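# Latch the marked end of a rocker switch down

## Task

Push the marked end of the ivory rocker switch downward until it latches in the lowered position, with the switch still lying flat; at the end neither arm (nor any camera cable) may be in contact with the switch, and any drink can, parts box or small stack bin present must still be upright.

## Robot and tools

ROBOT. Two six-joint arms, left_arm and right_arm, each ending in a two-finger gripper. Every per-arm list uses this joint order: waist, shoulder, elbow, wrist pitch, wrist yaw, wrist roll. Nominal ranges in rad: waist -2.618 to 3.054, shoulder 0.000 to 3.142, elbow 0.000 to 3.142, wrist pitch -1.571 to 1.571, wrist yaw -1.571 to 1.571, wrist roll -2.094 to 2.094. A real end may differ by up to 0.059 rad either way. The fingers point along the gripper's +z axis and separate along its y axis. The reported hand point sits between the pads, roughly 1 cm short of the fingertips.

FRAME. All hand positions (m) and quaternions (wxyz) use the scene frame: origin at table-top height halfway between the two nominal arm bases, +z up, +x reaching out over the table, left_arm on the +y side. Arm names do not match the left and right of the pictures. Actual bases are offset from nominal; a BASES line, if present, gives them. Printed hand poses can be off by a few cm, more when stretched out.

execute_actions(actions, cameras). actions is a list of actions; each action is a table of 1 to 15 rows, one row per 1/30 s control step; if fewer than 15 rows, the last row repeats for the rest. Each row is one list of 14 numbers in [-1, 1] covering both arms: left_arm's six joint values then its opening, then right_arm's six joints and opening. Joint values are offsets from that arm's Joint targets as they stood when the action began (not from the prior row), so repeating a row in a new action moves further. Scale: 1.0 equals 2.224 rad for waist, shoulder and elbow, and 8.485 rad for the three wrist joints. Opening is absolute: +1 fully open, -1 closed. An action aiming a joint more than 0.059 rad beyond its range is rejected for both arms; a malformed action, or a first action failing that check, rejects the whole call. An empty list just reports state and images.

move(target, speed, blend, opening_speed, blocking, cameras). target is either one 14-number row or a list of up to 15 rows, laid out and scaled as above; every row is an offset from the Joint targets at the call's start, not from the previous row. Openings are absolute. speed: rad/s of the joint with the longest way to go, 0.01 to 12.57, default 0.5; one value or one per target. blend: rad, how closely corners of a list are passed (0 stops at each). opening_speed: rate of change of the opening command per second, at least 0.2; use a low value to close gently. blocking=false returns after about 0.5 s while the motion continues. Paths take at least 0.5 s and are cut short past 10 s; they ignore obstacles and the other arm. The result adds a move: line such as done, off_target, moving, held or fault, plus limits=held if steps were withheld. done or off_target says nothing about contact.

wait(seconds 0 to 10, cameras): lets time pass holding the last commands; a running move keeps going. stop(cameras): brakes a running move. zoom_image(camera, region): camera is cam_head_left or cam_head_right; region [x0, y0, x1, y1] in pixels from the top-left corner, at most 504 by 504. finished_scene(scene): ends the current scene, giving its number as an integer; irreversible.

RESULTS. Joint positions and Joint velocities give per-arm blocks in joint order (rad, rad/s) followed by the finger gap (m, m/s; 0.094 m when fully open). Joint targets are what the next offsets count from. Tool commands shows current opening commands; to keep a gripper unchanged, resend its present value, since 0 is a real command. grip_measured is the finger opening on the command scale. Joint torques (N m, positive toward larger angle) include gravity and offsets; shoulder, elbow and waist readings wrap at ±28. Other lines: "joint sent to its limit", "joint command not followed" (the clearance check altered targets), "within noise" for still arms, step readings of joint angles, MOTOR HOT and OVER-TEMPERATURE FAULT. Motion is capped: targets may lead measured angles by only 0.339 rad (first three joints) or 2.2 rad (wrists), and targets putting the hand over 200 mm from its current spot are scaled back, so big moves need several actions.

CAMERAS. cam_head_left and cam_head_right, both 896x504, are fixed head cameras; calibration lines (K, distortion, T_world_to_cam) allow projecting scene points into images, accurate to about a centimetre near image centre.

CAUTIONS. Press the switch with a slow, controlled motion; a target set far beyond the contact pushes hard. Do not strike the can, box or bin, and never let anything leave the table. Keep the arms from colliding or pinching each other. To end a press, command the targets back past the measured angles and lift clear so nothing touches the switch. Avoid holding a stretched pose or straining toward an unreachable one, which overheats motors and can fold or drop an arm.

Each tool is called after ">>>" as name(argument=value, ...), one argument or row to a line, values as JSON.

## Session

>>> execute_actions(
  actions=[],
)

Scene clock: 0.00 s.
left_arm: end_effector_position=(+0.4286, +0.2967, +0.1025) grip_measured=+1.000 end_effector_quat_wxyz=(+0.594, -0.058, +0.801, +0.043) | right_arm: end_effector_position=(+0.4064, -0.2592, +0.1034) grip_measured=+1.000 end_effector_quat_wxyz=(+0.590, +0.008, +0.807, -0.016)
Joint positions: left_arm=[0.015 1.55 0.343 0.908 -0.141 -0.044 0.094] | right_arm=[-0.012 1.559 0.377 0.875 -0.004 -0.019 0.094]
Joint velocities: within noise
Joint torques (N m): no reading
Heat: left arm: 25 °C; right arm: 29 °C.
Joint targets: left_arm=[0.015 1.542 0.352 0.915 -0.142 -0.045] | right_arm=[-0.012 1.552 0.383 0.873 -0.004 -0.019]
Tool commands: left_gripper/opening=+1.0 right_gripper/opening=+1.0

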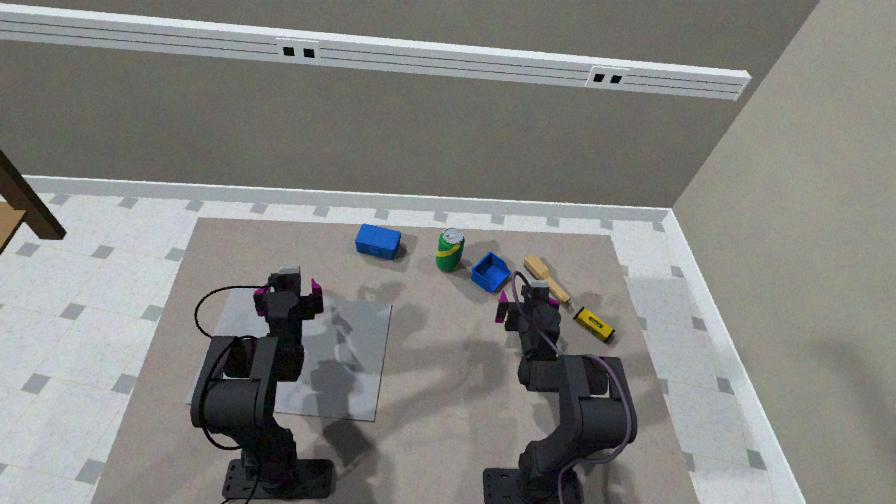

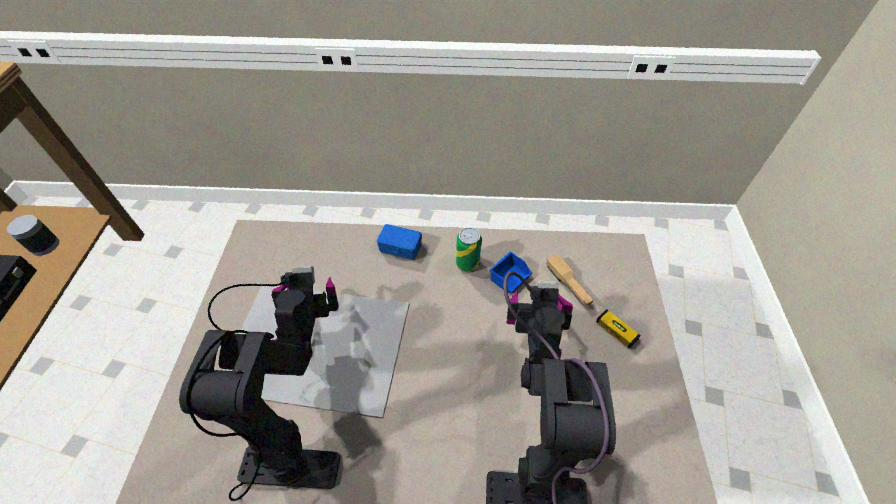

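>>> zoom_image(
  camera="cam_head_left",
  region=[440, 200, 692, 342],
)

>>> zoom_image(
  camera="cam_head_right",
  region=[440, 200, 692, 342],
)

>>> zoom_image(
  camera="cam_head_left",
  region=[180, 240, 432, 382],
)

>>> zoom_image(
  camera="cam_head_right",
  region=[180, 240, 432, 382],
)

Scaled by 2.000 from the camera's 896x504 image, which has a finer 1280x720 frame.

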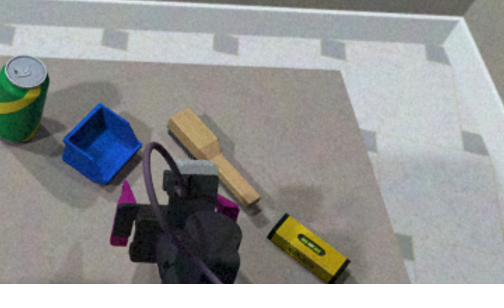

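Scaled by 2.000 from the camera's 896x504 image, which has a finer 1280x720 frame.

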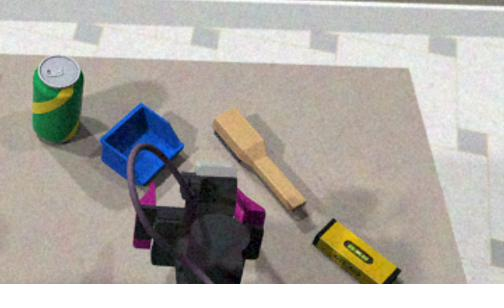

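Scaled by 2.000 from the camera's 896x504 image, which has a finer 1280x720 frame.

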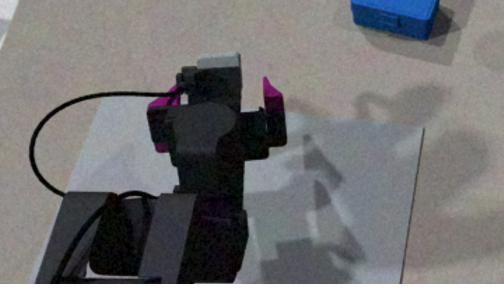

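Scaled by 2.000 from the camera's 896x504 image, which has a finer 1280x720 frame.

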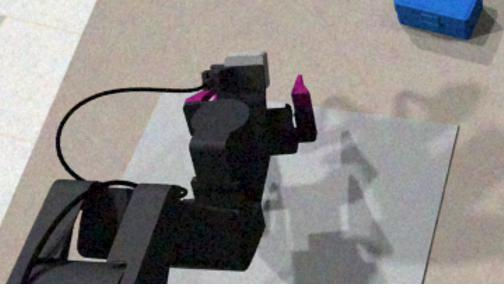

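>>> move(
  target=[0,-0.18,0,0,0,0,1,0,-0.18,0,0,0,0,1],
  speed=0.5,
)

Scene clock: 13.90 s.
left_arm: end_effector_position=(+0.4066, +0.2968, +0.2466) grip_measured=+1.000 end_effector_quat_wxyz=(+0.739, -0.066, +0.670, +0.030) | right_arm: end_effector_position=(+0.3835, -0.2582, +0.2471) grip_measured=+1.000 end_effector_quat_wxyz=(+0.731, +0.006, +0.682, -0.021)
Joint positions: left_arm=[0.015 1.158 0.343 0.909 -0.141 -0.044 0.094] | right_arm=[-0.012 1.166 0.377 0.86 -0.004 -0.019 0.094]
Joint velocities: within noise
Joint torques (N m): left_arm=[0.12 -3.89 8.34 2.22 0.03 -0.03] | right_arm=[0.01 -3.38 7.82 2.21 -0.01 -0.03]
Heat: left arm: 28 °C; right arm: 32 °C.
Joint targets: left_arm=[0.015 1.141 0.352 0.915 -0.142 -0.045] | right_arm=[-0.012 1.152 0.383 0.873 -0.004 -0.019]
move: done

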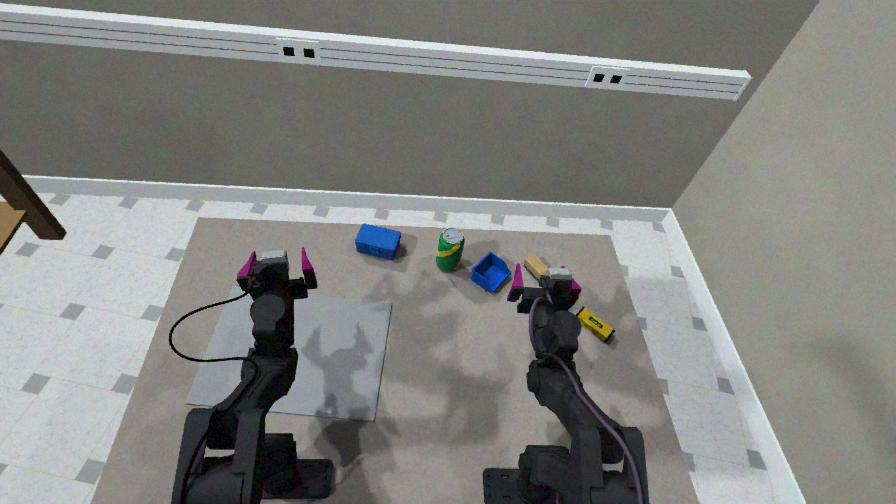

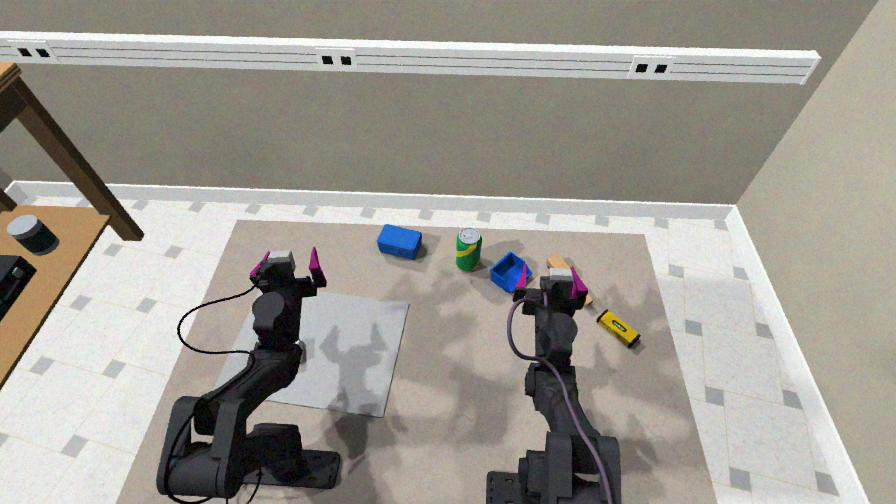

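>>> zoom_image(
  camera="cam_head_right",
  region=[160, 290, 412, 432],
)

>>> zoom_image(
  camera="cam_head_left",
  region=[160, 290, 412, 432],
)

>>> zoom_image(
  camera="cam_head_right",
  region=[440, 290, 692, 432],
)

>>> zoom_image(
  camera="cam_head_left",
  region=[440, 290, 692, 432],
)

Scaled by 2.000 from the camera's 896x504 image, which has a finer 1280x720 frame.

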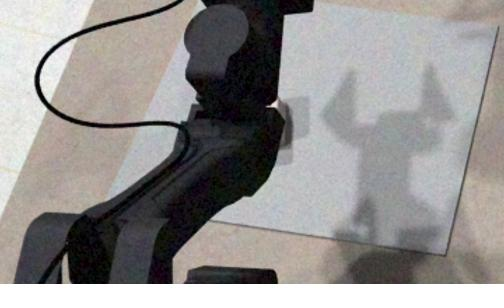

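Scaled by 2.000 from the camera's 896x504 image, which has a finer 1280x720 frame.

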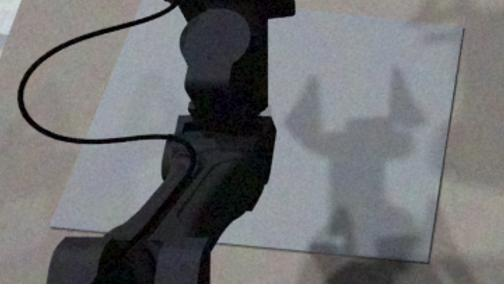

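Scaled by 2.000 from the camera's 896x504 image, which has a finer 1280x720 frame.

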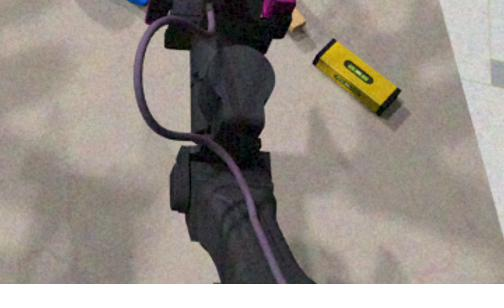

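Scaled by 2.000 from the camera's 896x504 image, which has a finer 1280x720 frame.

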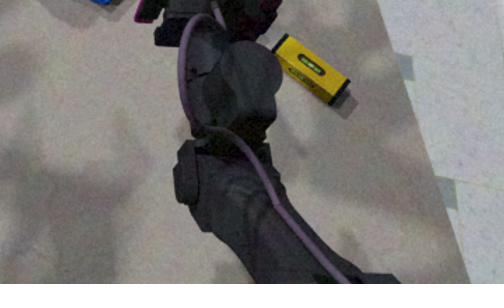

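>>> move(
  target=[-0.25,0,0,0,0,0,1,0,0,0,0,0,0,1],
  speed=0.6,
)

Scene clock: 20.80 s.
left_arm: end_effector_position=(+0.3646, +0.0985, +0.2466) grip_measured=+1.000 end_effector_quat_wxyz=(+0.719, +0.119, +0.663, -0.172) | right_arm: end_effector_position=(+0.3835, -0.2582, +0.2471) grip_measured=+1.000 end_effector_quat_wxyz=(+0.731, +0.006, +0.682, -0.021)
Joint positions: left_arm=[-0.536 1.158 0.343 0.909 -0.141 -0.044 0.094] | right_arm=[-0.012 1.166 0.377 0.86 -0.004 -0.019 0.094]
Joint velocities: within noise
Joint torques (N m): left_arm=[-0.49 -4.08 8.21 2.21 -0.01 -0.03] | right_arm=[-0.01 -3.36 7.76 2.21 -0.02 -0.02]
Heat: left arm: 29 °C; right arm: 33 °C.
Joint targets: left_arm=[-0.542 1.141 0.352 0.915 -0.142 -0.045] | right_arm=[-0.012 1.152 0.383 0.873 -0.004 -0.019]
move: done

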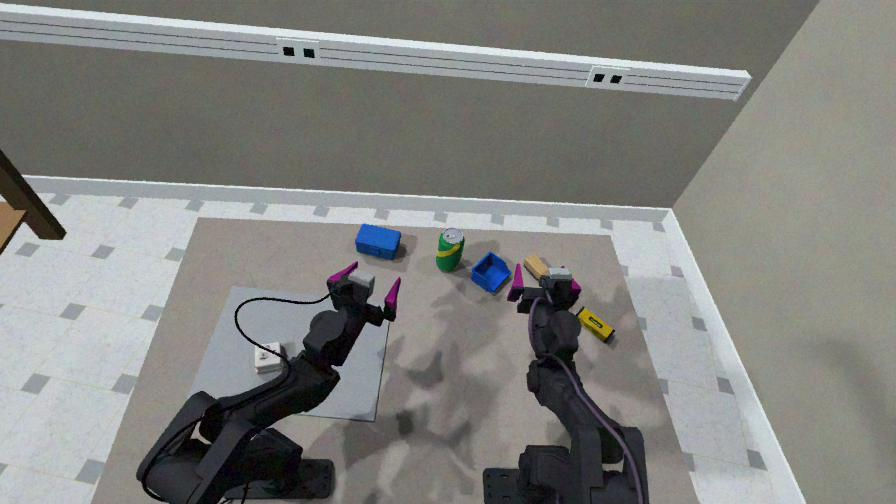

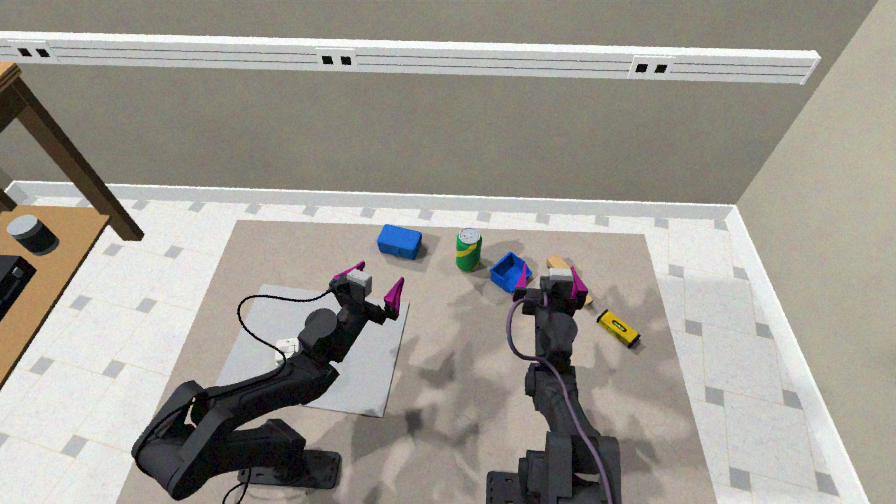

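Found it. Let me zoom.

>>> zoom_image(
  camera="cam_head_left",
  region=[224, 320, 314, 392],
)

>>> zoom_image(
  camera="cam_head_right",
  region=[244, 315, 334, 387],
)

Scaled by 5.600 from the camera's 896x504 image, which has a finer 1280x720 frame.

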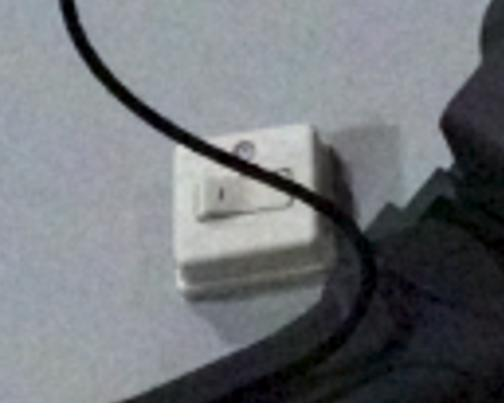

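Scaled by 5.600 from the camera's 896x504 image, which has a finer 1280x720 frame.

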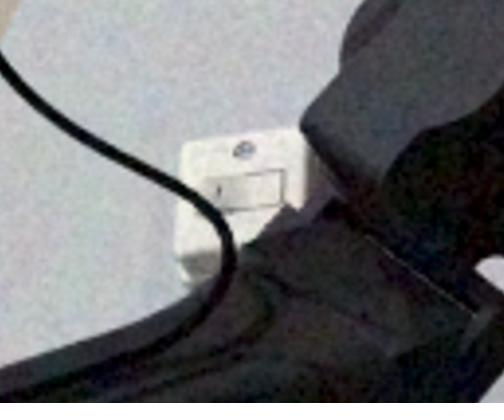

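>>> move(
  target=[0.54,0,0,0,0,0,1,0,0,0,0,0,0,1],
  speed=0.8,
)

>>> zoom_image(
  camera="cam_head_left",
  region=[224, 320, 314, 392],
)

>>> zoom_image(
  camera="cam_head_right",
  region=[244, 315, 334, 387],
)

Scene clock: 24.37 s.
left_arm: end_effector_position=(+0.3185, +0.5134, +0.2466) grip_measured=+1.000 end_effector_quat_wxyz=(+0.692, -0.273, +0.616, +0.260) | right_arm: end_effector_position=(+0.3835, -0.2582, +0.2471) grip_measured=+1.000 end_effector_quat_wxyz=(+0.731, +0.006, +0.682, -0.021)
Joint positions: left_arm=[0.654 1.158 0.343 0.909 -0.139 -0.044 0.094] | right_arm=[-0.012 1.166 0.377 0.86 -0.004 -0.019 0.094]
Joint velocities: within noise
Joint torques (N m): left_arm=[0.43 -3.97 8.2 2.21 -0.01 -0.06] | right_arm=[-0.01 -3.36 7.77 2.21 -0.01 -0.02]
Heat: left arm: 29 °C; right arm: 33 °C.
Joint targets: left_arm=[0.659 1.141 0.352 0.915 -0.142 -0.045] | right_arm=[-0.012 1.152 0.383 0.873 -0.004 -0.019]
move: done

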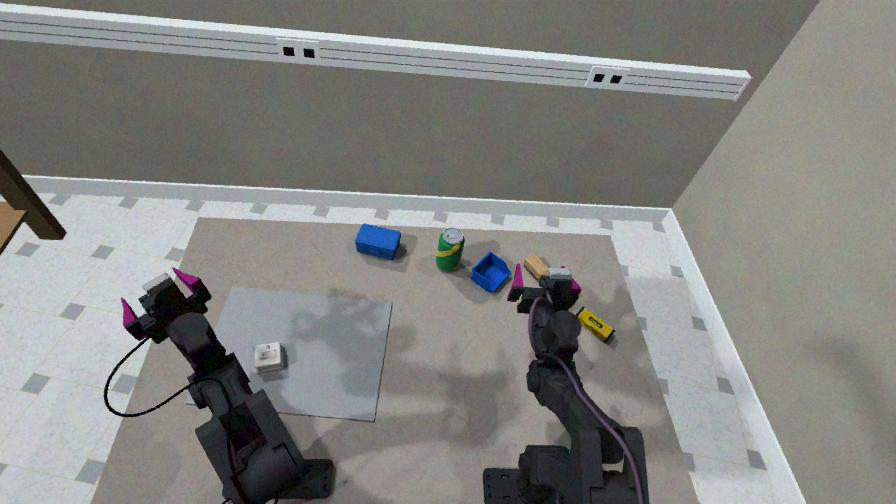

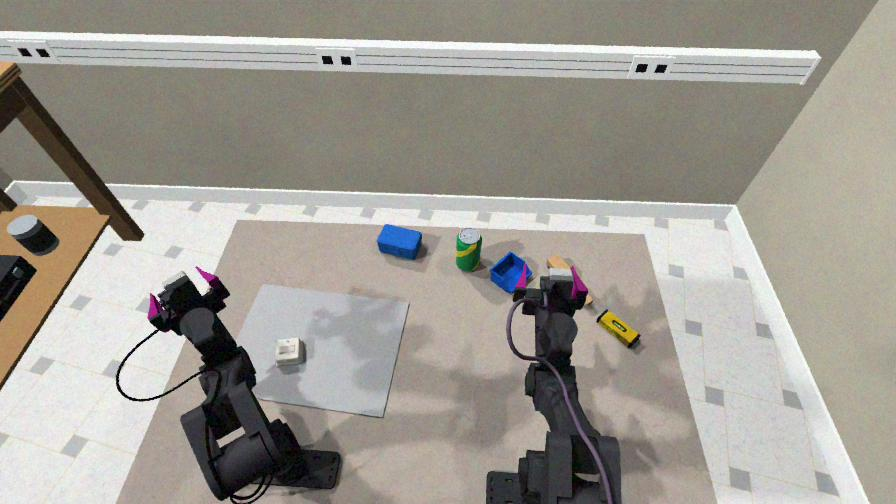

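Scaled by 5.600 from the camera's 896x504 image, which has a finer 1280x720 frame.

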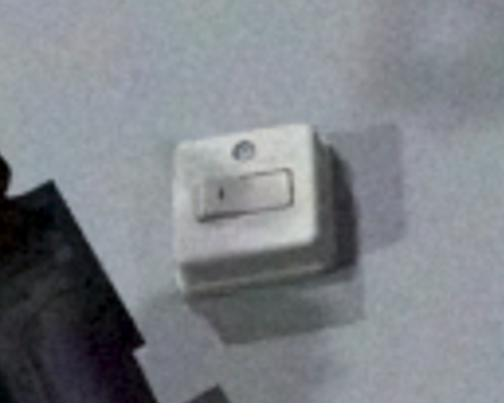

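Scaled by 5.600 from the camera's 896x504 image, which has a finer 1280x720 frame.

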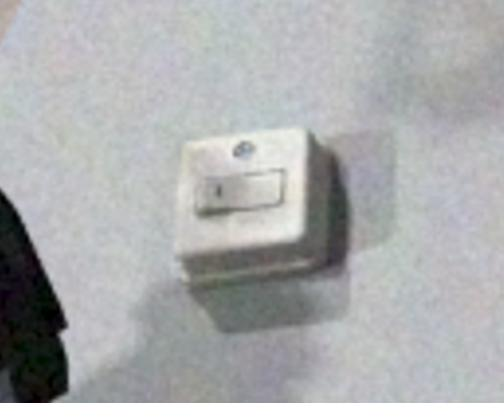

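>>> move(
  target=[-0.1794,0.2055,0.4240,-0.25722,0.016735,0.0053,-1,0,0,0,0,0,0,1],
  speed=1.2,
)

>>> zoom_image(
  camera="cam_head_left",
  region=[180, 280, 360, 424],
)

>>> zoom_image(
  camera="cam_head_right",
  region=[180, 280, 360, 424],
)

Scene clock: 47.53 s.
left_arm: end_effector_position=(+0.2994, +0.3417, +0.1153) grip_measured=-0.995 end_effector_quat_wxyz=(-0.002, -0.128, +0.992, +0.005) | right_arm: end_effector_position=(+0.3835, -0.2582, +0.2471) grip_measured=+1.000 end_effector_quat_wxyz=(+0.731, +0.006, +0.682, -0.021)
Joint positions: left_arm=[0.265 1.582 1.267 -1.258 -0.011 -0.01 0] | right_arm=[-0.012 1.166 0.377 0.86 -0.004 -0.019 0.094]
Joint velocities: within noise
Joint torques (N m): left_arm=[-0.4 -4.51 9.47 0.44 0.12 0.09] | right_arm=[-0.01 -3.36 7.77 2.21 -0.01 -0.03]
Heat: left arm: 31 °C; right arm: 34 °C.
Joint targets: left_arm=[0.260 1.598 1.295 -1.268 0.000 0.000] | right_arm=[-0.012 1.152 0.383 0.873 -0.004 -0.019]
move: done

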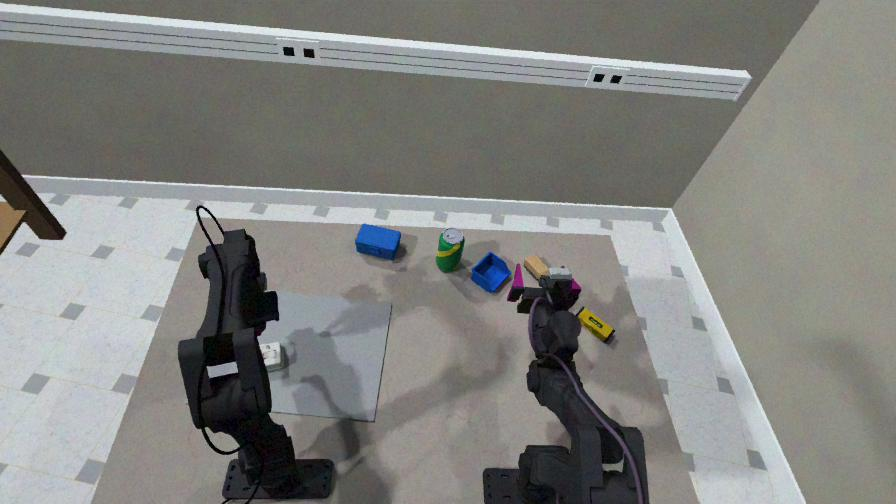

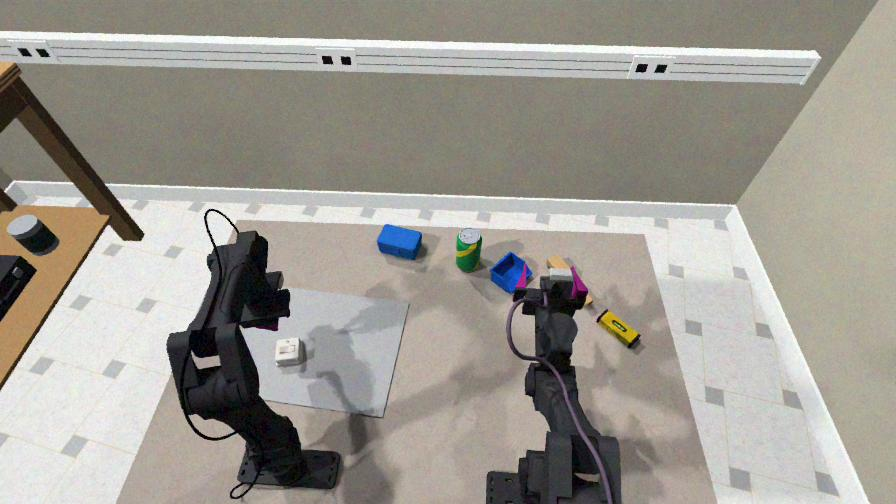

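Scaled by 2.800 from the camera's 896x504 image, which has a finer 1280x720 frame.

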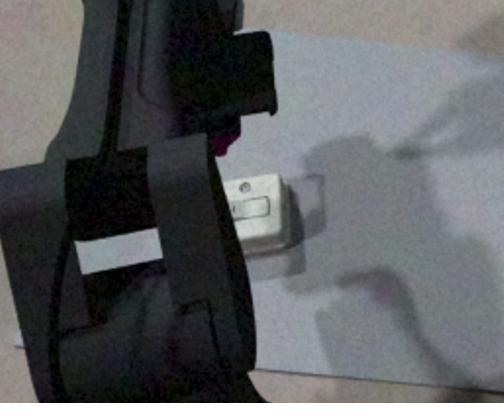

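Scaled by 2.800 from the camera's 896x504 image, which has a finer 1280x720 frame.

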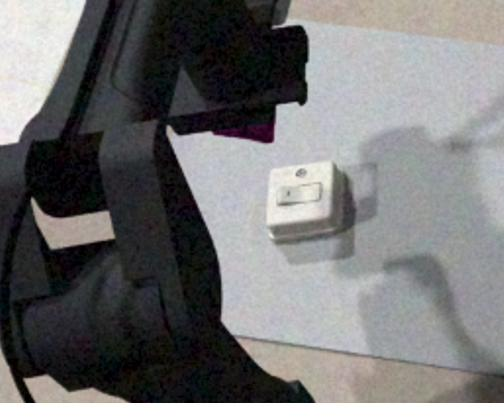

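>>> zoom_image(
  camera="cam_head_right",
  region=[236, 300, 316, 364],
)

>>> zoom_image(
  camera="cam_head_left",
  region=[226, 300, 306, 364],
)

>>> zoom_image(
  camera="cam_head_right",
  region=[500, 250, 600, 330],
)

>>> zoom_image(
  camera="cam_head_left",
  region=[500, 250, 600, 330],
)

Scaled by 6.300 from the camera's 896x504 image, which has a finer 1280x720 frame.

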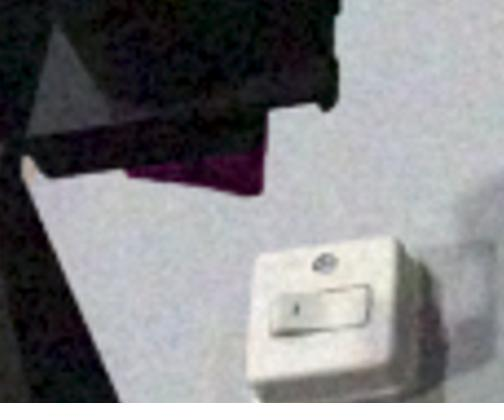

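Scaled by 6.300 from the camera's 896x504 image, which has a finer 1280x720 frame.

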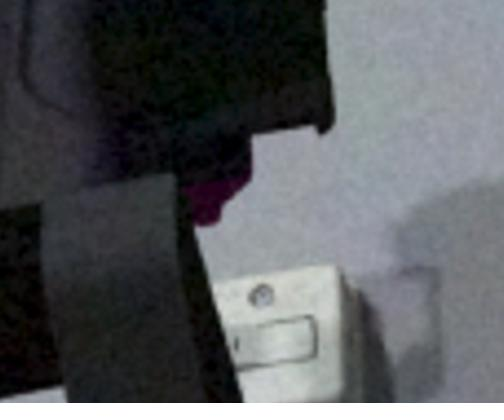

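Scaled by 5.040 from the camera's 896x504 image, which has a finer 1280x720 frame.

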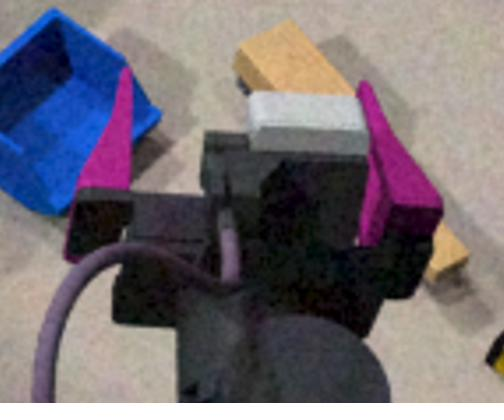

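Scaled by 5.040 from the camera's 896x504 image, which has a finer 1280x720 frame.

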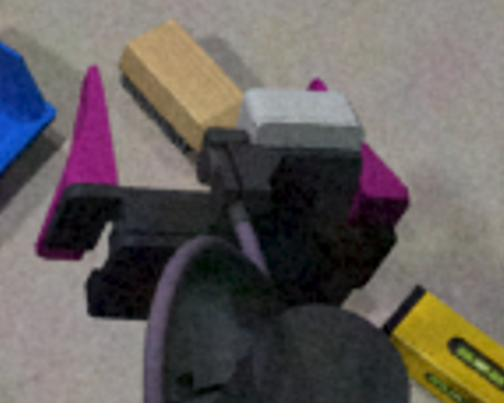

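>>> move(
  target=[0.0166,-0.0085,-0.0899,0.02168,0.0013,0.0012,-1,0,0,0,0,0,0,1],
  speed=0.4,
)

>>> zoom_image(
  camera="cam_head_right",
  region=[236, 310, 316, 374],
)

>>> zoom_image(
  camera="cam_head_left",
  region=[226, 310, 306, 374],
)

Scene clock: 64.80 s.
left_arm: end_effector_position=(+0.2894, +0.3445, +0.0734) grip_measured=-0.995 end_effector_quat_wxyz=(-0.006, -0.137, +0.991, -0.001) | right_arm: end_effector_position=(+0.3835, -0.2582, +0.2471) grip_measured=+1.000 end_effector_quat_wxyz=(+0.731, +0.006, +0.682, -0.021)
Joint positions: left_arm=[0.292 1.582 1.099 -1.099 0 0 0] | right_arm=[-0.012 1.166 0.377 0.86 -0.004 -0.019 0.094]
Joint velocities: within noise
Joint torques (N m): left_arm=[0.46 -5.86 6.22 0.64 0.12 0.06] | right_arm=[-0.01 -3.36 7.76 2.21 -0.01 -0.02]
Heat: left arm: 27 °C; right arm: 35 °C.
Joint targets: left_arm=[0.298 1.579 1.095 -1.084 0.011 0.010] | right_arm=[-0.012 1.152 0.383 0.873 -0.004 -0.019]
move: done

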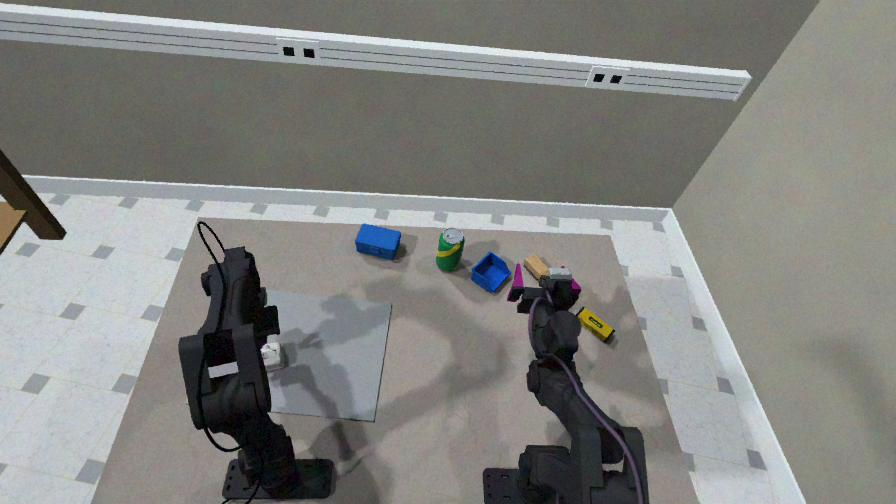

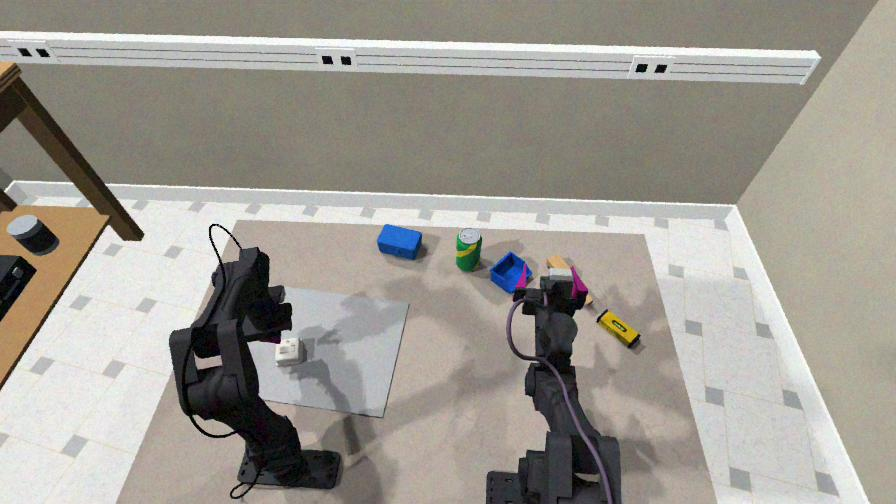

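Scaled by 6.300 from the camera's 896x504 image, which has a finer 1280x720 frame.

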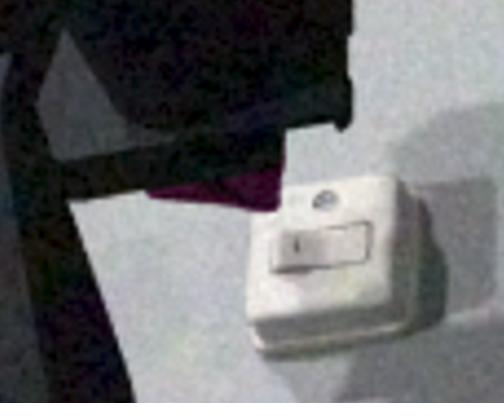

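Scaled by 6.300 from the camera's 896x504 image, which has a finer 1280x720 frame.

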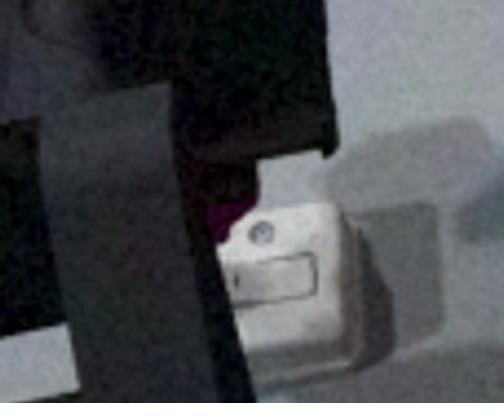

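>>> move(
  target=[0.0,-0.0009,-0.02293,0.00672,0,0,-1,0,0,0,0,0,0,1],
  speed=0.15,
)

>>> zoom_image(
  camera="cam_head_right",
  region=[236, 310, 316, 374],
)

>>> zoom_image(
  camera="cam_head_left",
  region=[226, 310, 306, 374],
)

Scene clock: 74.53 s.
left_arm: end_effector_position=(+0.2882, +0.3441, +0.0615) grip_measured=-0.995 end_effector_quat_wxyz=(-0.002, -0.137, +0.991, +0.000) | right_arm: end_effector_position=(+0.3835, -0.2582, +0.2471) grip_measured=+1.000 end_effector_quat_wxyz=(+0.731, +0.006, +0.682, -0.021)
Joint positions: left_arm=[0.292 1.582 1.05 -1.042 0 0 0] | right_arm=[-0.012 1.166 0.377 0.86 -0.004 -0.019 0.094]
Joint velocities: within noise
Joint torques (N m): left_arm=[0.49 -6 5.94 0.65 0.14 0.09] | right_arm=[0.01 -3.36 7.77 2.21 -0.02 -0.02]
Heat: left arm: 27 °C; right arm: 35 °C.
Joint targets: left_arm=[0.298 1.577 1.044 -1.027 0.011 0.010] | right_arm=[-0.012 1.152 0.383 0.873 -0.004 -0.019]
move: done

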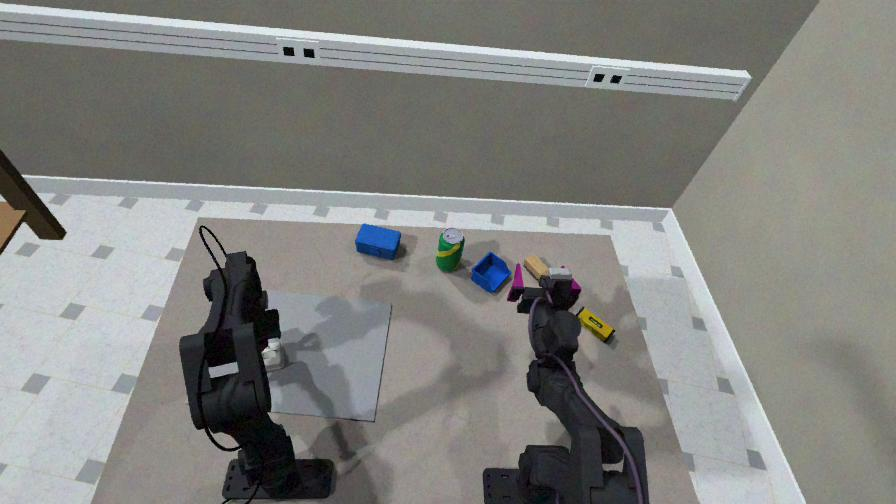

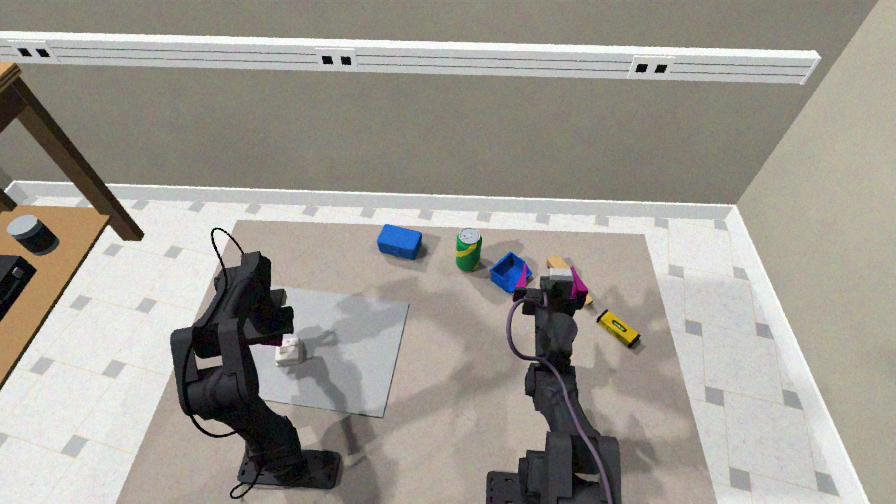

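Scaled by 6.300 from the camera's 896x504 image, which has a finer 1280x720 frame.

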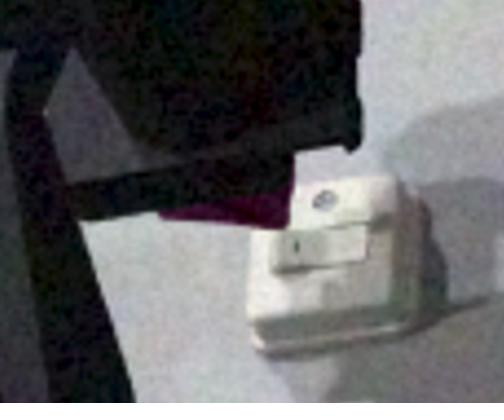

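Scaled by 6.300 from the camera's 896x504 image, which has a finer 1280x720 frame.

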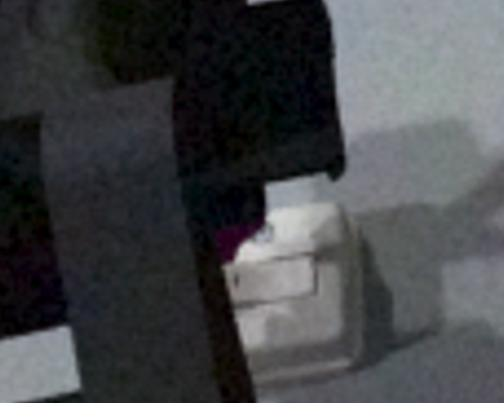

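>>> move(
  target=[0.0,0.0,-0.01529,0.0040,0,0,-1,0,0,0,0,0,0,1],
  speed=0.1,
)

>>> zoom_image(
  camera="cam_head_right",
  region=[236, 310, 316, 374],
)

Scene clock: 78.27 s.
left_arm: end_effector_position=(+0.2858, +0.3434, +0.0535) grip_measured=-0.995 end_effector_quat_wxyz=(-0.001, -0.137, +0.991, -0.001) | right_arm: end_effector_position=(+0.3835, -0.2582, +0.2471) grip_measured=+1.000 end_effector_quat_wxyz=(+0.731, +0.006, +0.682, -0.021)
Joint positions: left_arm=[0.292 1.582 1.016 -1.008 0.001 0 0] | right_arm=[-0.012 1.166 0.377 0.86 -0.004 -0.019 0.094]
Joint velocities: within noise
Joint torques (N m): left_arm=[0.38 -5.91 5.83 0.66 0.15 0.07] | right_arm=[-0.01 -3.36 7.77 2.21 -0.01 -0.02]
Heat: left arm: 27 °C; right arm: 35 °C.
Joint targets: left_arm=[0.298 1.577 1.010 -0.993 0.011 0.010] | right_arm=[-0.012 1.152 0.383 0.873 -0.004 -0.019]
move: done

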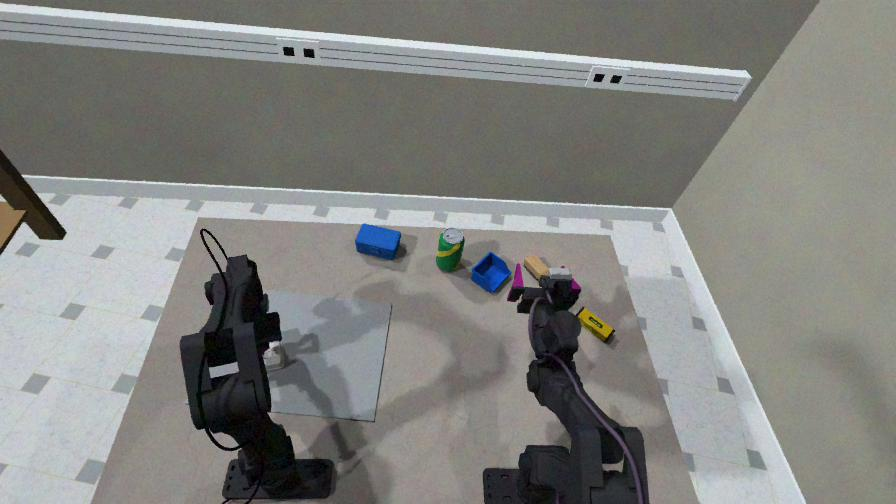

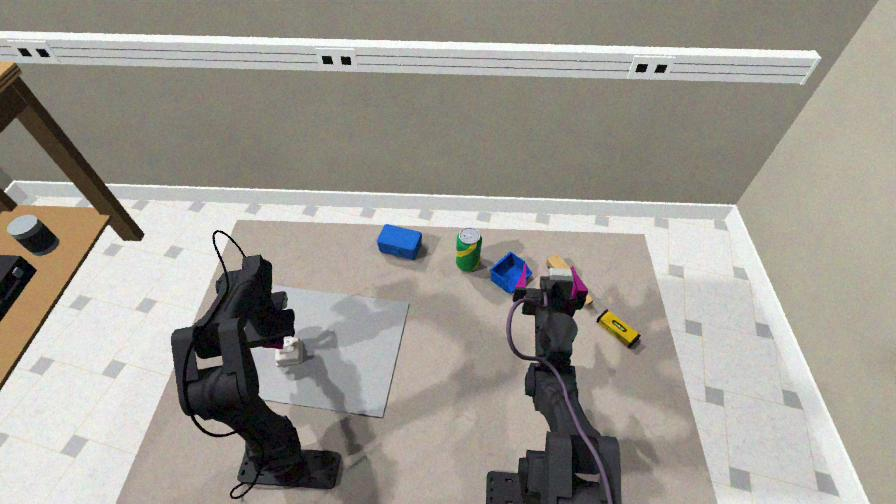

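Scaled by 6.300 from the camera's 896x504 image, which has a finer 1280x720 frame.

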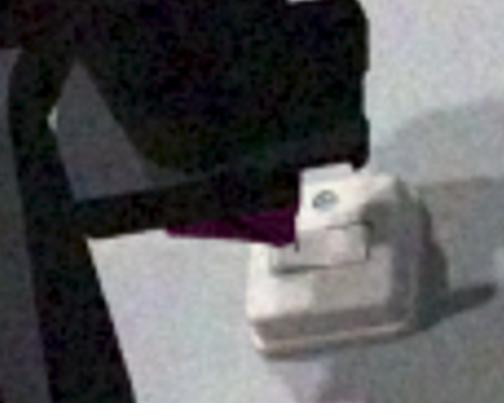

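>>> move(
  target=[0.0,0.0,-0.009,0.00236,0,0,-1,0,0,0,0,0,0,1],
  speed=0.1,
)

>>> zoom_image(
  camera="cam_head_right",
  region=[236, 310, 316, 374],
)

Scene clock: 80.30 s.
left_arm: end_effector_position=(+0.2844, +0.3430, +0.0488) grip_measured=-0.995 end_effector_quat_wxyz=(-0.001, -0.137, +0.991, -0.001) | right_arm: end_effector_position=(+0.3835, -0.2582, +0.2471) grip_measured=+1.000 end_effector_quat_wxyz=(+0.731, +0.006, +0.682, -0.021)
Joint positions: left_arm=[0.292 1.582 0.997 -0.988 0.001 0 0] | right_arm=[-0.012 1.166 0.377 0.86 -0.004 -0.019 0.094]
Joint velocities: within noise
Joint torques (N m): left_arm=[0.35 -5.97 5.76 0.69 0.12 0.06] | right_arm=[-0.01 -3.36 7.77 2.21 -0.01 -0.02]
Heat: left arm: 27 °C; right arm: 35 °C.
Joint targets: left_arm=[0.298 1.577 0.990 -0.973 0.011 0.010] | right_arm=[-0.012 1.152 0.383 0.873 -0.004 -0.019]
move: done

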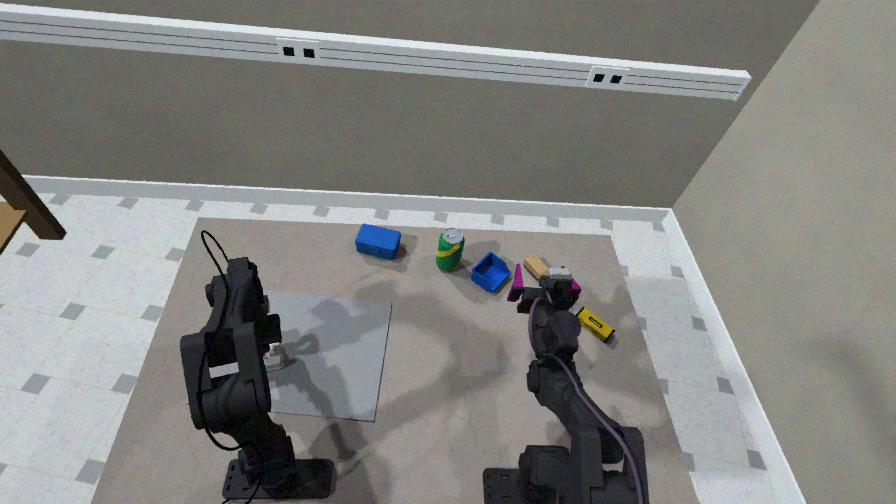

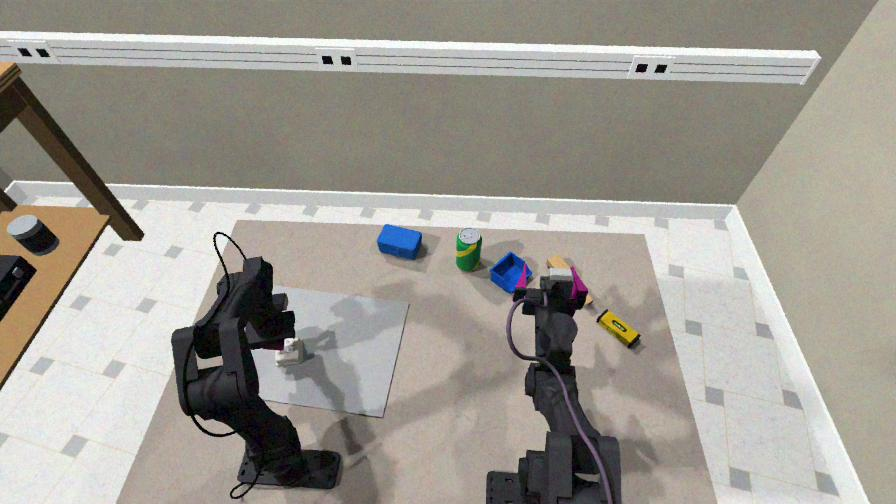

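Scaled by 6.300 from the camera's 896x504 image, which has a finer 1280x720 frame.

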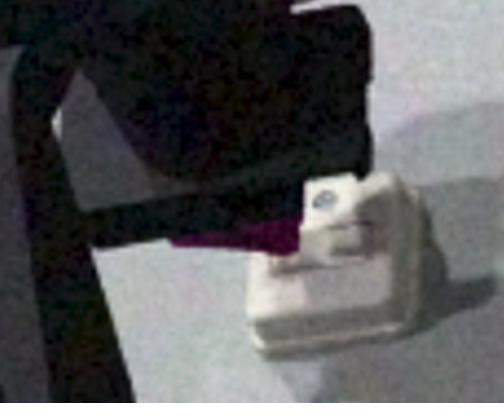

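>>> move(
  target=[0.0,0.003,-0.009,0.00236,0,0,-1,0,0,0,0,0,0,1],
  speed=0.1,
)

>>> zoom_image(
  camera="cam_head_right",
  region=[236, 310, 316, 374],
)

Scene clock: 82.57 s.
left_arm: end_effector_position=(+0.2827, +0.3425, +0.0441) grip_measured=-0.995 end_effector_quat_wxyz=(-0.001, -0.137, +0.991, -0.001) | right_arm: end_effector_position=(+0.3835, -0.2582, +0.2471) grip_measured=+1.000 end_effector_quat_wxyz=(+0.731, +0.006, +0.682, -0.021)
Joint positions: left_arm=[0.292 1.582 0.977 -0.968 0.001 0 0] | right_arm=[-0.012 1.166 0.377 0.86 -0.004 -0.019 0.094]
Joint velocities: within noise
Joint torques (N m): left_arm=[0.43 -5.37 5.79 0.68 0.14 0.11] | right_arm=[-0.02 -3.34 7.77 2.21 -0.02 -0.02]
Heat: left arm: 27 °C; right arm: 35 °C.
Joint targets: left_arm=[0.298 1.584 0.970 -0.953 0.011 0.010] | right_arm=[-0.012 1.152 0.383 0.873 -0.004 -0.019]
move: done

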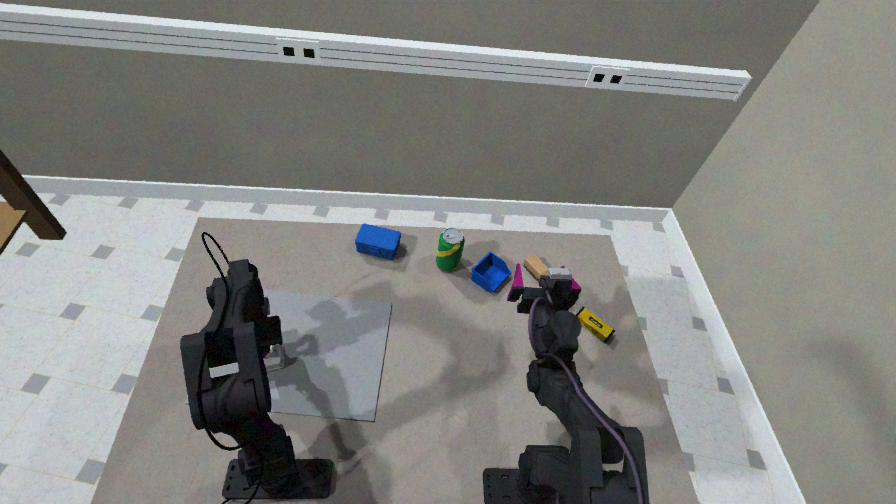

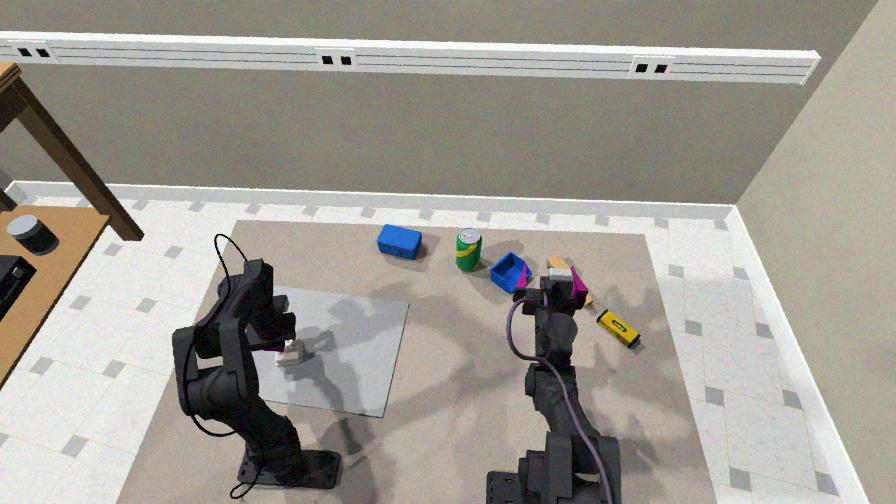

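Scaled by 6.300 from the camera's 896x504 image, which has a finer 1280x720 frame.

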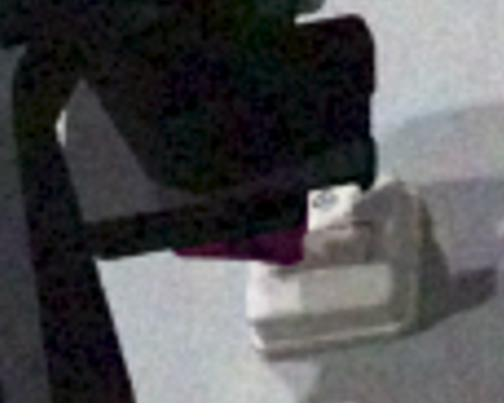

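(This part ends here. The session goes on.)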